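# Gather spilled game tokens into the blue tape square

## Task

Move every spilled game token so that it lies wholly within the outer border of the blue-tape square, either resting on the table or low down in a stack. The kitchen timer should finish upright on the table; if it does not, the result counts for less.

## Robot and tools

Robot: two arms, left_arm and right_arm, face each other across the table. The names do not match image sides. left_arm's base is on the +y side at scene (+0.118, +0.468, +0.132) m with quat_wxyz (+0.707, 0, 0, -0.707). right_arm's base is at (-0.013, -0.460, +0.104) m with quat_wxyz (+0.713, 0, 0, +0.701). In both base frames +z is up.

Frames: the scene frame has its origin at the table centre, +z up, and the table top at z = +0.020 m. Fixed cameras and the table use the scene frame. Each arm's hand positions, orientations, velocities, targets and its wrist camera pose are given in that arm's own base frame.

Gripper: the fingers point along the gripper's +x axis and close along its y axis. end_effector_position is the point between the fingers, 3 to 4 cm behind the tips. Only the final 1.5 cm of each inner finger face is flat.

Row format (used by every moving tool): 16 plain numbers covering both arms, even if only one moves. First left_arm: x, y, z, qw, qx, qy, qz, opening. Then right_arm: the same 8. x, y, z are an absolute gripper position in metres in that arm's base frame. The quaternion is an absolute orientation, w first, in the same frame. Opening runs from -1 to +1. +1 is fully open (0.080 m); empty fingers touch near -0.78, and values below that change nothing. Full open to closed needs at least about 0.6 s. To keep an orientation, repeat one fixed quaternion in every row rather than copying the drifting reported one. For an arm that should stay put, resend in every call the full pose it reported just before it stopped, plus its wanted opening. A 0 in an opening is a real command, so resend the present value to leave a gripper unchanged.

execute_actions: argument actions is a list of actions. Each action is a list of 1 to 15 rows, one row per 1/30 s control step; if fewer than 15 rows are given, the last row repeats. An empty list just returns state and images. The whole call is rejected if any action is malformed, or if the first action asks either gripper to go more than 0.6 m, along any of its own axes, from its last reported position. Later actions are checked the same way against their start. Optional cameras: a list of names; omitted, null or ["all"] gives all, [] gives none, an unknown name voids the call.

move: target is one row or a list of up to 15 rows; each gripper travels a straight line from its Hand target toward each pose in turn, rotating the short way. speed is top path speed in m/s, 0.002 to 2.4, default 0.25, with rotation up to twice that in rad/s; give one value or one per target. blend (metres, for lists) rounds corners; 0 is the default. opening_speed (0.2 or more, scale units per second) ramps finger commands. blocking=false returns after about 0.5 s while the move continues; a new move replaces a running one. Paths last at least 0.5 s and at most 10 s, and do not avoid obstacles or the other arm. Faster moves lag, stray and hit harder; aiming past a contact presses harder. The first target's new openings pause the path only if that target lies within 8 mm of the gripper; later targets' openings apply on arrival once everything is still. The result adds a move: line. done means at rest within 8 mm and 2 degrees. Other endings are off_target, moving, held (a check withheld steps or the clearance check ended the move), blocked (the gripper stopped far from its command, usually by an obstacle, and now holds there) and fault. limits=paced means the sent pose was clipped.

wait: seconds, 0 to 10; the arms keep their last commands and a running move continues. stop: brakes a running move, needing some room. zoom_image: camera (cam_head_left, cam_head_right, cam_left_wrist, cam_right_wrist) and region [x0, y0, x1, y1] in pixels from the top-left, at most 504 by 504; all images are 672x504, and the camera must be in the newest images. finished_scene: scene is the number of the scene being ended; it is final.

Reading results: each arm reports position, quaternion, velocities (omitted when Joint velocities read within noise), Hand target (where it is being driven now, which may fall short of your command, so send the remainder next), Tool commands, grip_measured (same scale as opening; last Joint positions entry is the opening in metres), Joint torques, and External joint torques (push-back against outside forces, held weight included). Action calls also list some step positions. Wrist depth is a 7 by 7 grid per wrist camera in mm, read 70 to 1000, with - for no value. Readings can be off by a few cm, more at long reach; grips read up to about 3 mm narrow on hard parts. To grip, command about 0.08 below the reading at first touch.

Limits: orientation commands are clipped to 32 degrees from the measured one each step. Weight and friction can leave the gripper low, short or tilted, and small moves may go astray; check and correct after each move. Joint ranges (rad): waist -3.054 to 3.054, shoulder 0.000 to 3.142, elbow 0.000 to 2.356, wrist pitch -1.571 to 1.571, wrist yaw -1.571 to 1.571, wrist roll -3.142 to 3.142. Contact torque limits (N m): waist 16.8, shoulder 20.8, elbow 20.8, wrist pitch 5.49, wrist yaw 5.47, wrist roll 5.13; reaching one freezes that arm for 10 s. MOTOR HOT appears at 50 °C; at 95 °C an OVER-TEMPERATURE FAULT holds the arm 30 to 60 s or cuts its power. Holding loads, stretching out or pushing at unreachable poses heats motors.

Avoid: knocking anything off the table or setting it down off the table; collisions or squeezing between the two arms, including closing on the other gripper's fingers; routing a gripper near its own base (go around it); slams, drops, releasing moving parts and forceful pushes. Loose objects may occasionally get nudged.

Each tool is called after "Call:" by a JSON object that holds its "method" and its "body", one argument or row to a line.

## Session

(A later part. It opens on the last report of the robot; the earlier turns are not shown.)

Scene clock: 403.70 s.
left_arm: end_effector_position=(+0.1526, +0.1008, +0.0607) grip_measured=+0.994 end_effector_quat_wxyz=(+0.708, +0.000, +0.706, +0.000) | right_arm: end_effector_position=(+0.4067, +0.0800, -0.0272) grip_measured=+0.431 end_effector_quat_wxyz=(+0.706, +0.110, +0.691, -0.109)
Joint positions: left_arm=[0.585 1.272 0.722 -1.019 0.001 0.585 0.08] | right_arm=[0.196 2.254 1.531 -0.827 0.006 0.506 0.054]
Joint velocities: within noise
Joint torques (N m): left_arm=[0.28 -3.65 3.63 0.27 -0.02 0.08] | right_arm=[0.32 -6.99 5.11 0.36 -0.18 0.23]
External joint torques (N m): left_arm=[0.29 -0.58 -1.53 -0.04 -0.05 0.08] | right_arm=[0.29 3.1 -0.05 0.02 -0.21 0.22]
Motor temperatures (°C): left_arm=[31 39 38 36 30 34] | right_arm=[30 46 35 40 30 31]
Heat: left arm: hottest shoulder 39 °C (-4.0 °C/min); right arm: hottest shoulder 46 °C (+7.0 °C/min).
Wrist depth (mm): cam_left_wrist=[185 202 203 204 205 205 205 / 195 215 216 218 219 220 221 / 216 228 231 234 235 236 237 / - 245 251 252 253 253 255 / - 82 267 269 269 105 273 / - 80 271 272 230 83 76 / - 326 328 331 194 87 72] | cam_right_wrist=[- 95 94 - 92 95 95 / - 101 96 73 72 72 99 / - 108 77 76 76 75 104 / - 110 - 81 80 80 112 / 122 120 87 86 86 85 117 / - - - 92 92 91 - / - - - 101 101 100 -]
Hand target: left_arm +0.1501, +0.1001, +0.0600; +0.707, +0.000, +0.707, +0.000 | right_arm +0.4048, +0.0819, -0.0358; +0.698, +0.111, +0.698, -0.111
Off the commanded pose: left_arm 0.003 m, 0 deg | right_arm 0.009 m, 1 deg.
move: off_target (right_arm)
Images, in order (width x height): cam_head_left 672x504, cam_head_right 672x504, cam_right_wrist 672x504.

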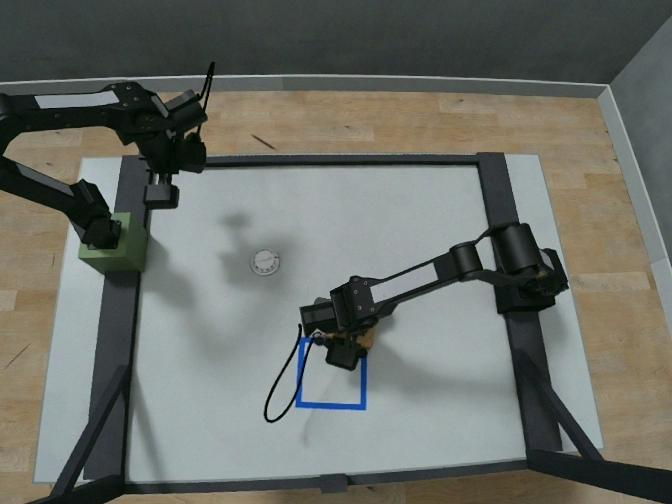

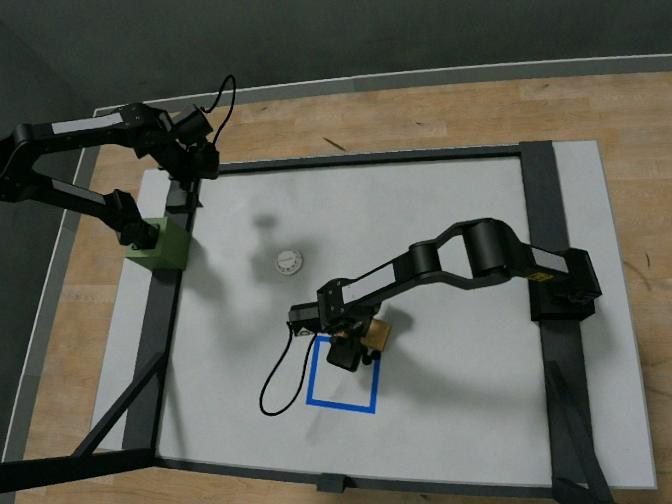

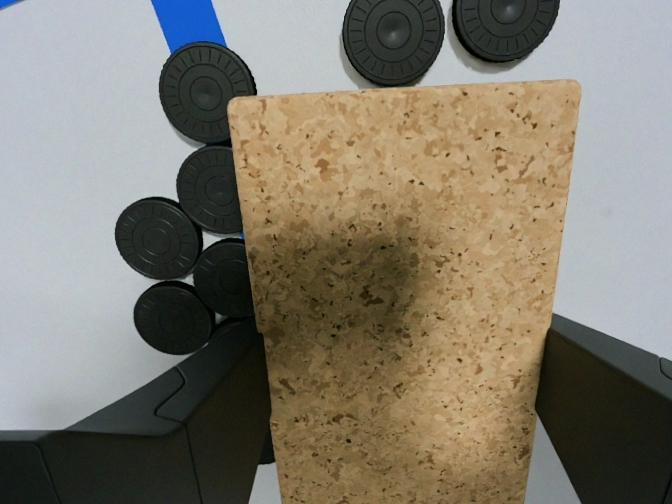

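Call:
{"method": "move", "body": {
  "target": [
    [0.15,0.1,0.06,0.707,0,0.707,0,1,0.424,0.109,-0.036,0.6984,0.1106,0.6984,-0.1106,0.2],
    [0.15,0.1,0.06,0.707,0,0.707,0,1,0.405,0.06,-0.036,0.6984,0.1106,0.6984,-0.1106,0.2],
    [0.15,0.1,0.06,0.707,0,0.707,0,1,0.405,-0.06,-0.02,0.6984,0.1106,0.6984,-0.1106,0.2]
  ],
  "cameras": ["cam_right_wrist","cam_head_left","cam_head_right"],
  "speed": [0.07,0.07,0.12]
}}

Call:
{"method": "zoom_image", "body": {
  "camera": "cam_head_left",
  "region": [280, 230, 400, 420]
}}

Call:
{"method": "zoom_image", "body": {
  "camera": "cam_head_right",
  "region": [290, 230, 410, 420]
}}

Scene clock: 418.57 s.
left_arm: end_effector_position=(+0.1526, +0.1008, +0.0607) grip_measured=+0.994 end_effector_quat_wxyz=(+0.708, +0.000, +0.706, +0.000) | right_arm: end_effector_position=(+0.4013, -0.0599, -0.0247) grip_measured=+0.431 end_effector_quat_wxyz=(+0.693, +0.113, +0.703, -0.113)
Joint positions: left_arm=[0.585 1.272 0.722 -1.019 0.001 0.585 0.08] | right_arm=[-0.148 2.246 1.527 -0.866 0 0.173 0.054]
Joint velocities: within noise
Joint torques (N m): left_arm=[0.3 -3.66 3.59 0.27 -0.02 0.09] | right_arm=[0.15 -10.07 5.31 0.24 0.03 -0.18]
External joint torques (N m): left_arm=[0.3 -0.59 -1.6 -0.05 -0.05 0.09] | right_arm=[0.14 0.07 0.06 -0.09 0.02 -0.18]
Motor temperatures (°C): left_arm=[31 39 38 36 30 34] | right_arm=[30 46 36 40 30 31]
Heat: left arm: hottest shoulder 39 °C (-2.0 °C/min); right arm: hottest shoulder 46 °C (+6.0 °C/min).
Wrist depth (mm): cam_left_wrist=[185 201 202 204 204 205 206 / 196 215 217 218 219 220 221 / 216 228 232 233 235 236 236 / - 245 251 251 254 254 256 / - 82 267 268 270 105 273 / - 80 271 272 229 83 76 / - 325 327 330 194 88 72] | cam_right_wrist=[- 96 95 95 95 95 95 / - 103 - 73 73 72 100 / - - 77 76 76 75 104 / - 118 - 81 80 80 114 / 126 125 88 86 86 85 120 / - - - 92 92 92 - / - - - 101 101 100 -]
Hand target: left_arm +0.1501, +0.1001, +0.0600; +0.707, +0.000, +0.707, +0.000 | right_arm +0.4050, -0.0600, -0.0200; +0.698, +0.110, +0.698, -0.111
Off the commanded pose: left_arm 0.003 m, 0 deg | right_arm 0.006 m, 1 deg.
move: done
Images, in order (width x height): cam_head_left 672x504, cam_head_right 672x504, cam_right_wrist 672x504.

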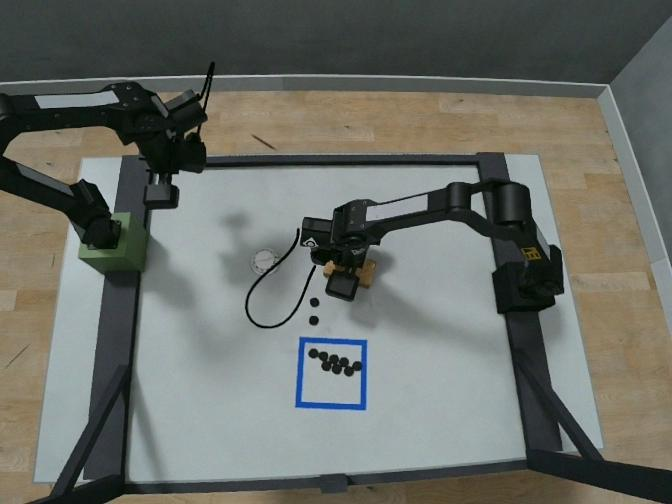

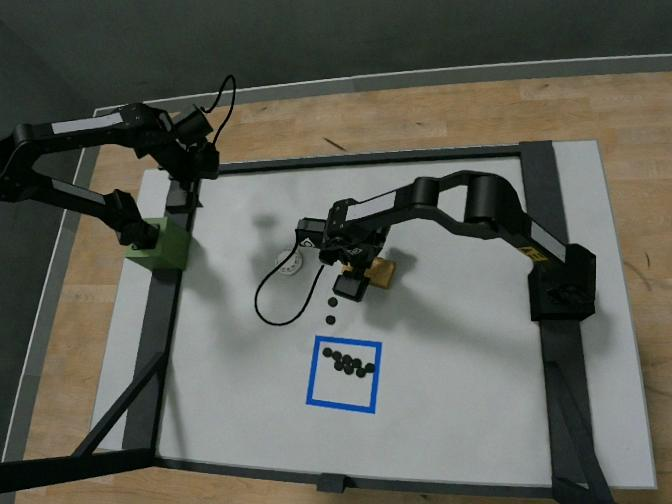

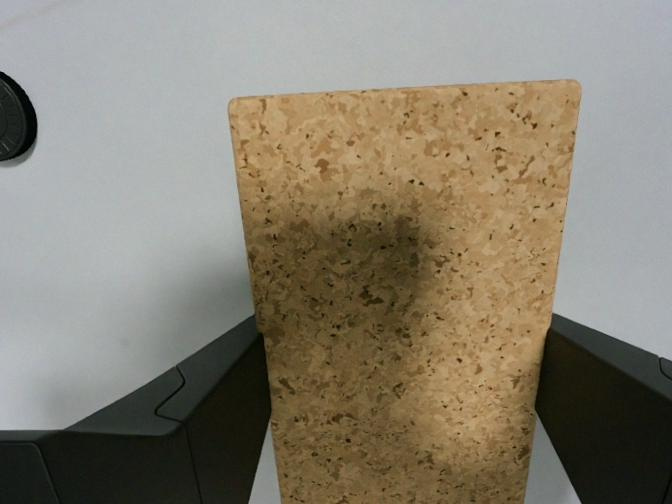

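Scaled by 2.653.

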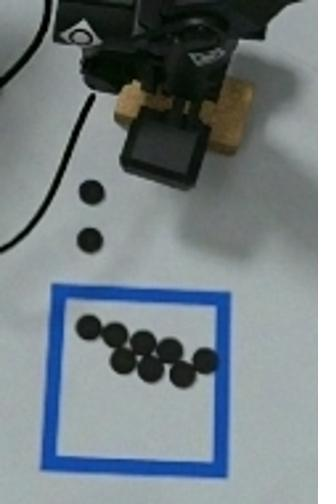

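Scaled by 2.653.

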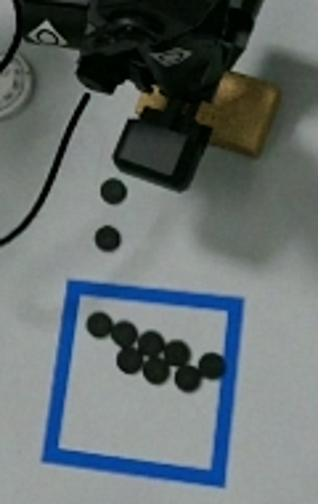

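Call:
{"method": "move", "body": {
  "target": [
    [0.15,0.1,0.06,0.707,0,0.707,0,1,0.46,-0.06,-0.033,0.7068,0.0185,0.7068,-0.0185,0.2],
    [0.15,0.1,0.06,0.707,0,0.707,0,1,0.46,0.03,-0.036,0.7068,0.0185,0.7068,-0.0185,0.2]
  ],
  "cameras": ["cam_right_wrist","cam_head_left"],
  "speed": 0.08
}}

Call:
{"method": "zoom_image", "body": {
  "camera": "cam_head_left",
  "region": [280, 230, 400, 420]
}}

Scene clock: 436.33 s.
left_arm: end_effector_position=(+0.1526, +0.1008, +0.0607) grip_measured=+0.994 end_effector_quat_wxyz=(+0.708, +0.000, +0.706, +0.000) | right_arm: end_effector_position=(+0.4644, +0.0282, -0.0252) grip_measured=+0.431 end_effector_quat_wxyz=(+0.716, +0.016, +0.698, -0.017)
Joint positions: left_arm=[0.585 1.272 0.722 -1.019 0.001 0.585 0.08] | right_arm=[0.062 2.436 1.866 -0.975 0.003 0.109 0.054]
Joint velocities: within noise
Joint torques (N m): left_arm=[0.32 -3.64 3.61 0.27 -0.03 0.09] | right_arm=[0.3 -8.78 4.14 0.54 -0.09 0.27]
External joint torques (N m): left_arm=[0.33 -0.58 -1.55 -0.03 -0.05 0.09] | right_arm=[0.28 2.91 -1.55 0.14 -0.09 0.27]
Motor temperatures (°C): left_arm=[31 38 38 36 30 34] | right_arm=[30 46 36 39 29 31]
Heat: left arm: hottest shoulder 38 °C (-2.0 °C/min); right arm: hottest shoulder 46 °C (+4.0 °C/min).
Wrist depth (mm): cam_left_wrist=[185 201 203 203 205 205 206 / 195 215 216 218 219 220 220 / 217 227 233 233 235 235 237 / - 245 250 251 254 255 255 / - 82 268 269 270 105 273 / - 80 270 271 230 83 76 / - 325 328 330 194 88 72] | cam_right_wrist=[- 96 96 95 95 95 95 / - 102 - 73 73 72 99 / - - 77 76 76 75 104 / - 112 - 81 80 80 112 / 123 123 88 87 86 85 117 / - - - 92 92 92 - / - - - 101 101 100 -]
Hand target: left_arm +0.1501, +0.1001, +0.0600; +0.707, +0.000, +0.707, +0.000 | right_arm +0.4599, +0.0300, -0.0359; +0.707, +0.018, +0.707, -0.019
Off the commanded pose: left_arm 0.003 m, 0 deg | right_arm 0.012 m, 2 deg.
move: off_target (right_arm)
Images, in order (width x height): cam_head_left 672x504, cam_right_wrist 672x504.

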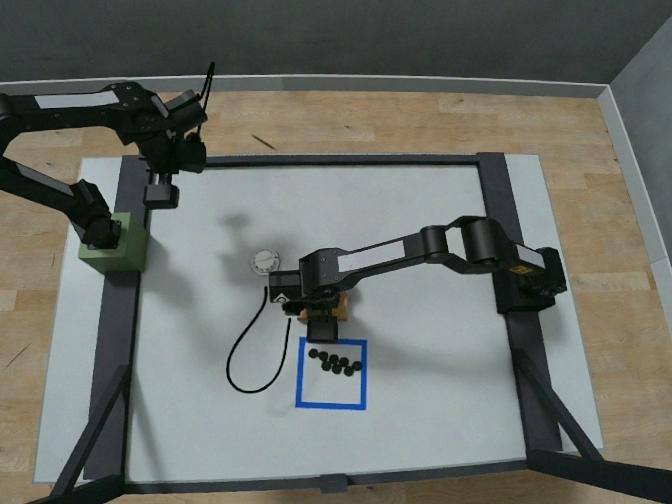

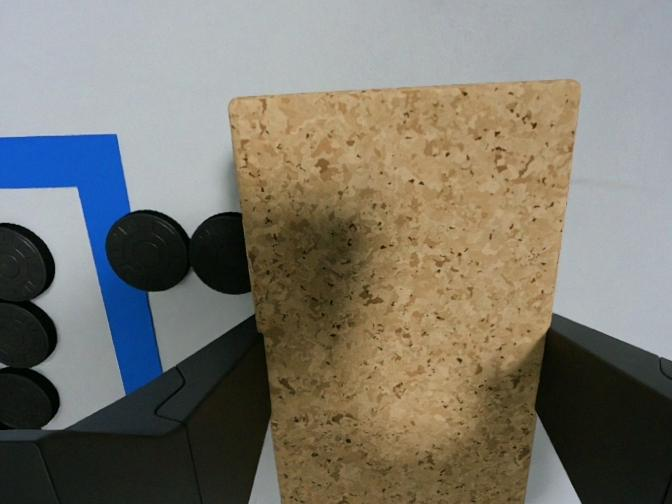

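Scaled by 2.653.

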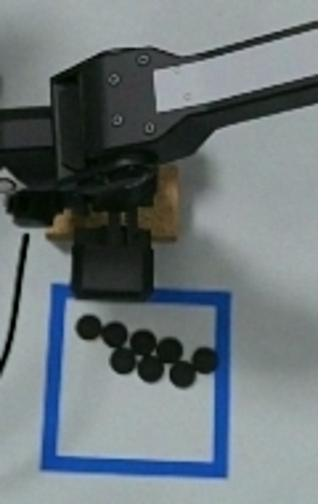

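Call:
{"method": "move", "body": {
  "target": [
    [0.15,0.1,0.06,0.707,0,0.707,0,1,0.46,0.073,-0.036,0.7068,0.0185,0.7068,-0.0185,0.2],
    [0.15,0.1,0.06,0.707,0,0.707,0,1,0.46,0.03,-0.036,0.7068,0.0185,0.7068,-0.0185,0.2],
    [0.15,0.1,0.06,0.707,0,0.707,0,1,0.42,-0.09,-0.036,0.7068,0.0185,0.7068,-0.0185,0.2]
  ],
  "cameras": ["cam_right_wrist","cam_head_left","cam_head_right"],
  "speed": [0.07,0.08,0.12]
}}

Call:
{"method": "zoom_image", "body": {
  "camera": "cam_head_left",
  "region": [280, 310, 380, 420]
}}

Call:
{"method": "zoom_image", "body": {
  "camera": "cam_head_right",
  "region": [290, 310, 400, 430]
}}

Scene clock: 451.17 s.
left_arm: end_effector_position=(+0.1526, +0.1008, +0.0607) grip_measured=+0.994 end_effector_quat_wxyz=(+0.708, +0.000, +0.706, +0.000) | right_arm: end_effector_position=(+0.4284, -0.0854, -0.0278) grip_measured=+0.431 end_effector_quat_wxyz=(+0.716, +0.019, +0.697, -0.016)
Joint positions: left_arm=[0.585 1.272 0.722 -1.019 0.001 0.585 0.08] | right_arm=[-0.2 2.33 1.661 -0.876 -0.008 -0.15 0.054]
Joint velocities: within noise
Joint torques (N m): left_arm=[0.32 -3.67 3.6 0.28 -0.02 0.08] | right_arm=[-0.81 -9.28 2.56 0.6 0.3 -0.24]
External joint torques (N m): left_arm=[0.32 -0.6 -1.59 -0.03 -0.04 0.08] | right_arm=[-0.91 1.53 -2.86 0.21 0.32 -0.24]
Motor temperatures (°C): left_arm=[31 38 38 36 30 34] | right_arm=[30 46 36 39 29 31]
Heat: left arm: hottest shoulder 38 °C (-1.0 °C/min); right arm: hottest shoulder 46 °C (+2.0 °C/min).
Wrist depth (mm): cam_left_wrist=[185 201 202 203 204 206 206 / 195 215 216 218 219 220 221 / 216 228 232 234 234 235 236 / - 245 250 252 253 254 256 / - 82 267 269 270 105 274 / - 80 272 273 230 83 76 / - 327 328 330 194 88 72] | cam_right_wrist=[- 97 98 96 95 96 95 / - 104 - 73 73 72 99 / - - 77 77 76 76 104 / - 117 - 81 80 80 111 / 124 123 88 87 86 86 116 / - - - 92 92 91 - / - - - 100 100 99 -]
Hand target: left_arm +0.1501, +0.1001, +0.0600; +0.707, +0.000, +0.707, +0.000 | right_arm +0.4200, -0.0899, -0.0358; +0.707, +0.019, +0.707, -0.018
Off the commanded pose: left_arm 0.003 m, 0 deg | right_arm 0.013 m, 2 deg.
move: off_target (right_arm)
Images, in order (width x height): cam_head_left 672x504, cam_head_right 672x504, cam_right_wrist 672x504.

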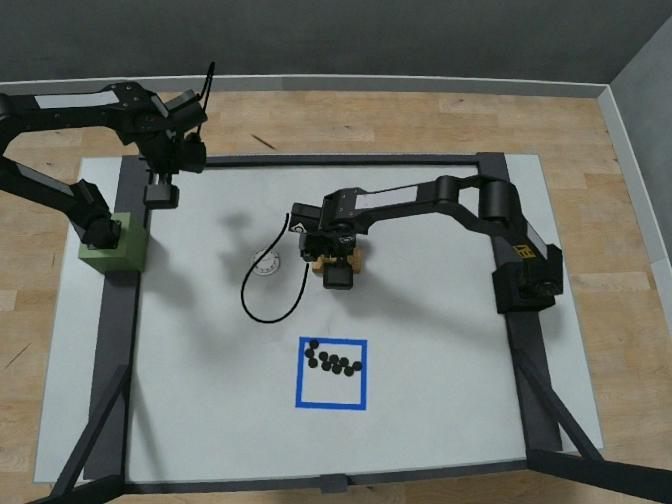

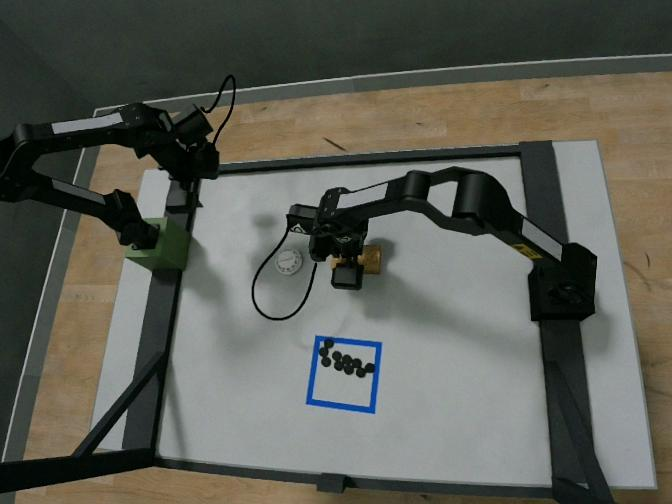

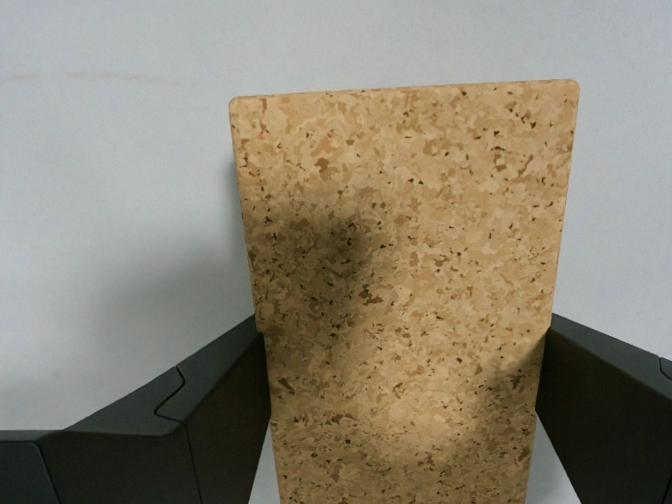

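Scaled by 4.582.

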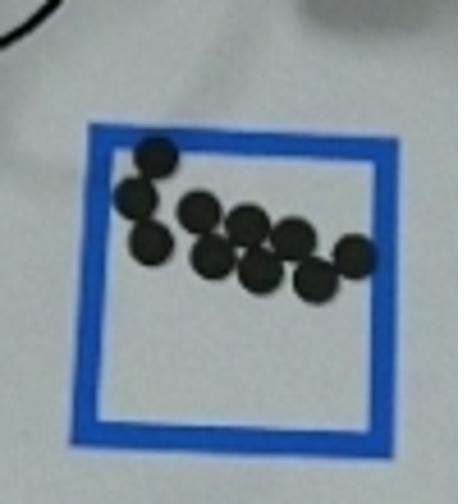

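Scaled by 4.200.

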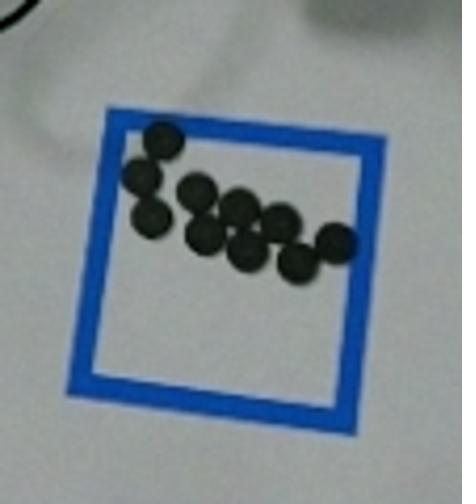

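Call:
{"method": "move", "body": {
  "target": [
    [0.15,0.1,0.06,0.707,0,0.707,0,1,0.426,-0.086,-0.034,0.7068,0.0185,0.7068,-0.0185,0.2],
    [0.15,0.1,0.06,0.707,0,0.707,0,1,0.426,-0.086,-0.034,0.7068,0.0185,0.7068,-0.0185,1],
    [0.15,0.1,0.06,0.707,0,0.707,0,1,0.42,-0.086,0.05,0.7068,0.0185,0.7068,-0.0185,1]
  ],
  "cameras": ["cam_right_wrist","cam_head_left","cam_head_right"],
  "speed": 0.1
}}

Call:
{"method": "zoom_image", "body": {
  "camera": "cam_head_left",
  "region": [240, 220, 400, 420]
}}

Scene clock: 463.63 s.
left_arm: end_effector_position=(+0.1526, +0.1008, +0.0607) grip_measured=+0.994 end_effector_quat_wxyz=(+0.708, +0.000, +0.706, +0.000) | right_arm: end_effector_position=(+0.4178, -0.0841, +0.0423) grip_measured=+0.990 end_effector_quat_wxyz=(+0.700, +0.019, +0.714, -0.015)
Joint positions: left_arm=[0.585 1.272 0.722 -1.019 0.001 0.585 0.08] | right_arm=[-0.199 2.238 1.797 -1.149 -0.002 -0.15 0.08]
Joint velocities: within noise
Joint torques (N m): left_arm=[0.29 -3.67 3.61 0.27 -0.03 0.08] | right_arm=[-0.18 -11.31 5.59 0.21 0.08 0.02]
External joint torques (N m): left_arm=[0.31 -0.61 -1.59 -0.06 -0.05 0.08] | right_arm=[-0.21 -0.79 -0.06 -0.08 0.09 0.02]
Motor temperatures (°C): left_arm=[31 38 38 36 30 34] | right_arm=[30 46 35 39 29 31]
Heat: left arm: hottest shoulder 38 °C (-1.0 °C/min); right arm: hottest shoulder 46 °C (+0.0 °C/min).
Wrist depth (mm): cam_left_wrist=[185 202 203 203 204 205 206 / 196 214 216 218 218 220 221 / 216 228 232 233 235 236 237 / - 246 250 252 253 254 256 / - 82 266 269 270 105 274 / - 80 271 272 230 83 76 / - 325 327 329 193 88 72] | cam_right_wrist=[- 156 156 152 149 152 151 / 168 167 166 135 134 162 160 / 181 178 176 145 144 172 171 / 193 191 189 154 153 184 183 / 207 203 201 166 167 195 89 / - - 221 220 215 215 82 / - - 241 237 235 235 79]
Hand target: left_arm +0.1501, +0.1001, +0.0600; +0.707, +0.000, +0.707, +0.000 | right_arm +0.4199, -0.0861, +0.0499; +0.707, +0.019, +0.707, -0.019
Off the commanded pose: left_arm 0.003 m, 0 deg | right_arm 0.008 m, 1 deg.
move: done
Images, in order (width x height): cam_head_left 672x504, cam_head_right 672x504, cam_right_wrist 672x504.

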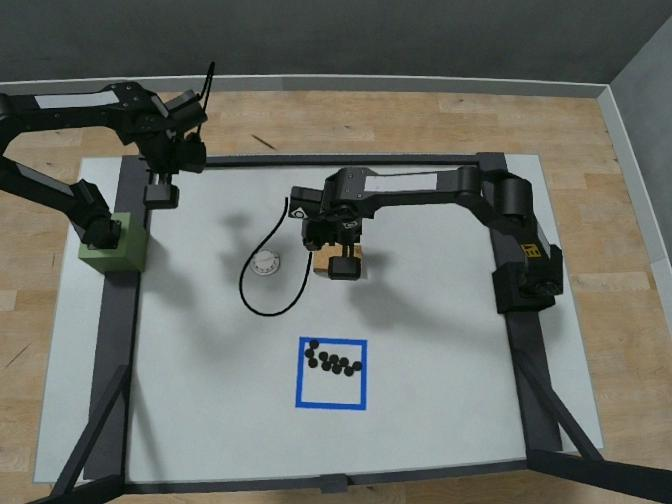

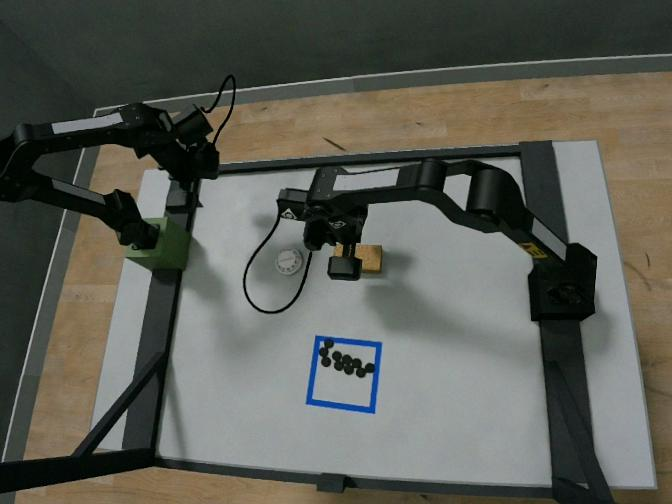

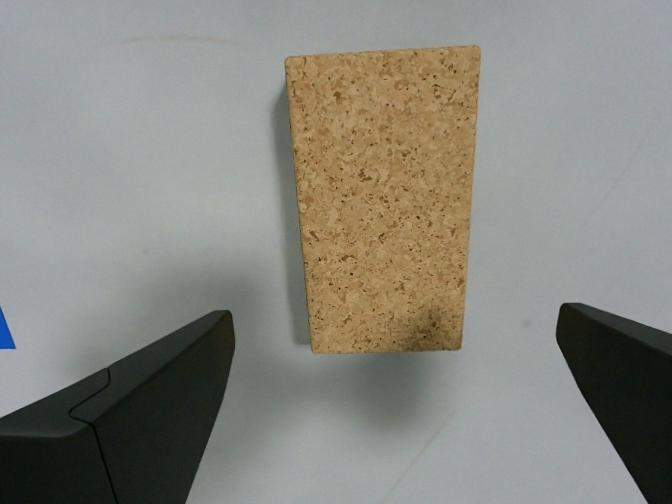

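Scaled by 2.520.

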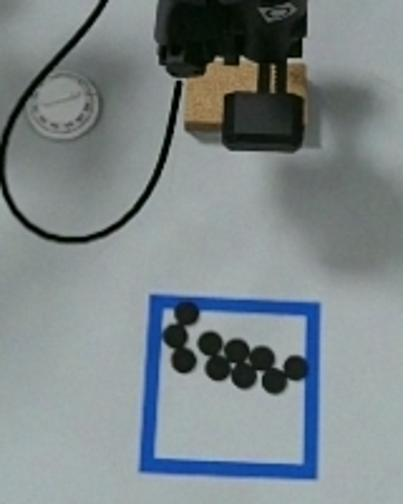

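Call:
{"method": "finished_scene", "body": {
  "scene": 1
}}

The scene is finished: the task was done.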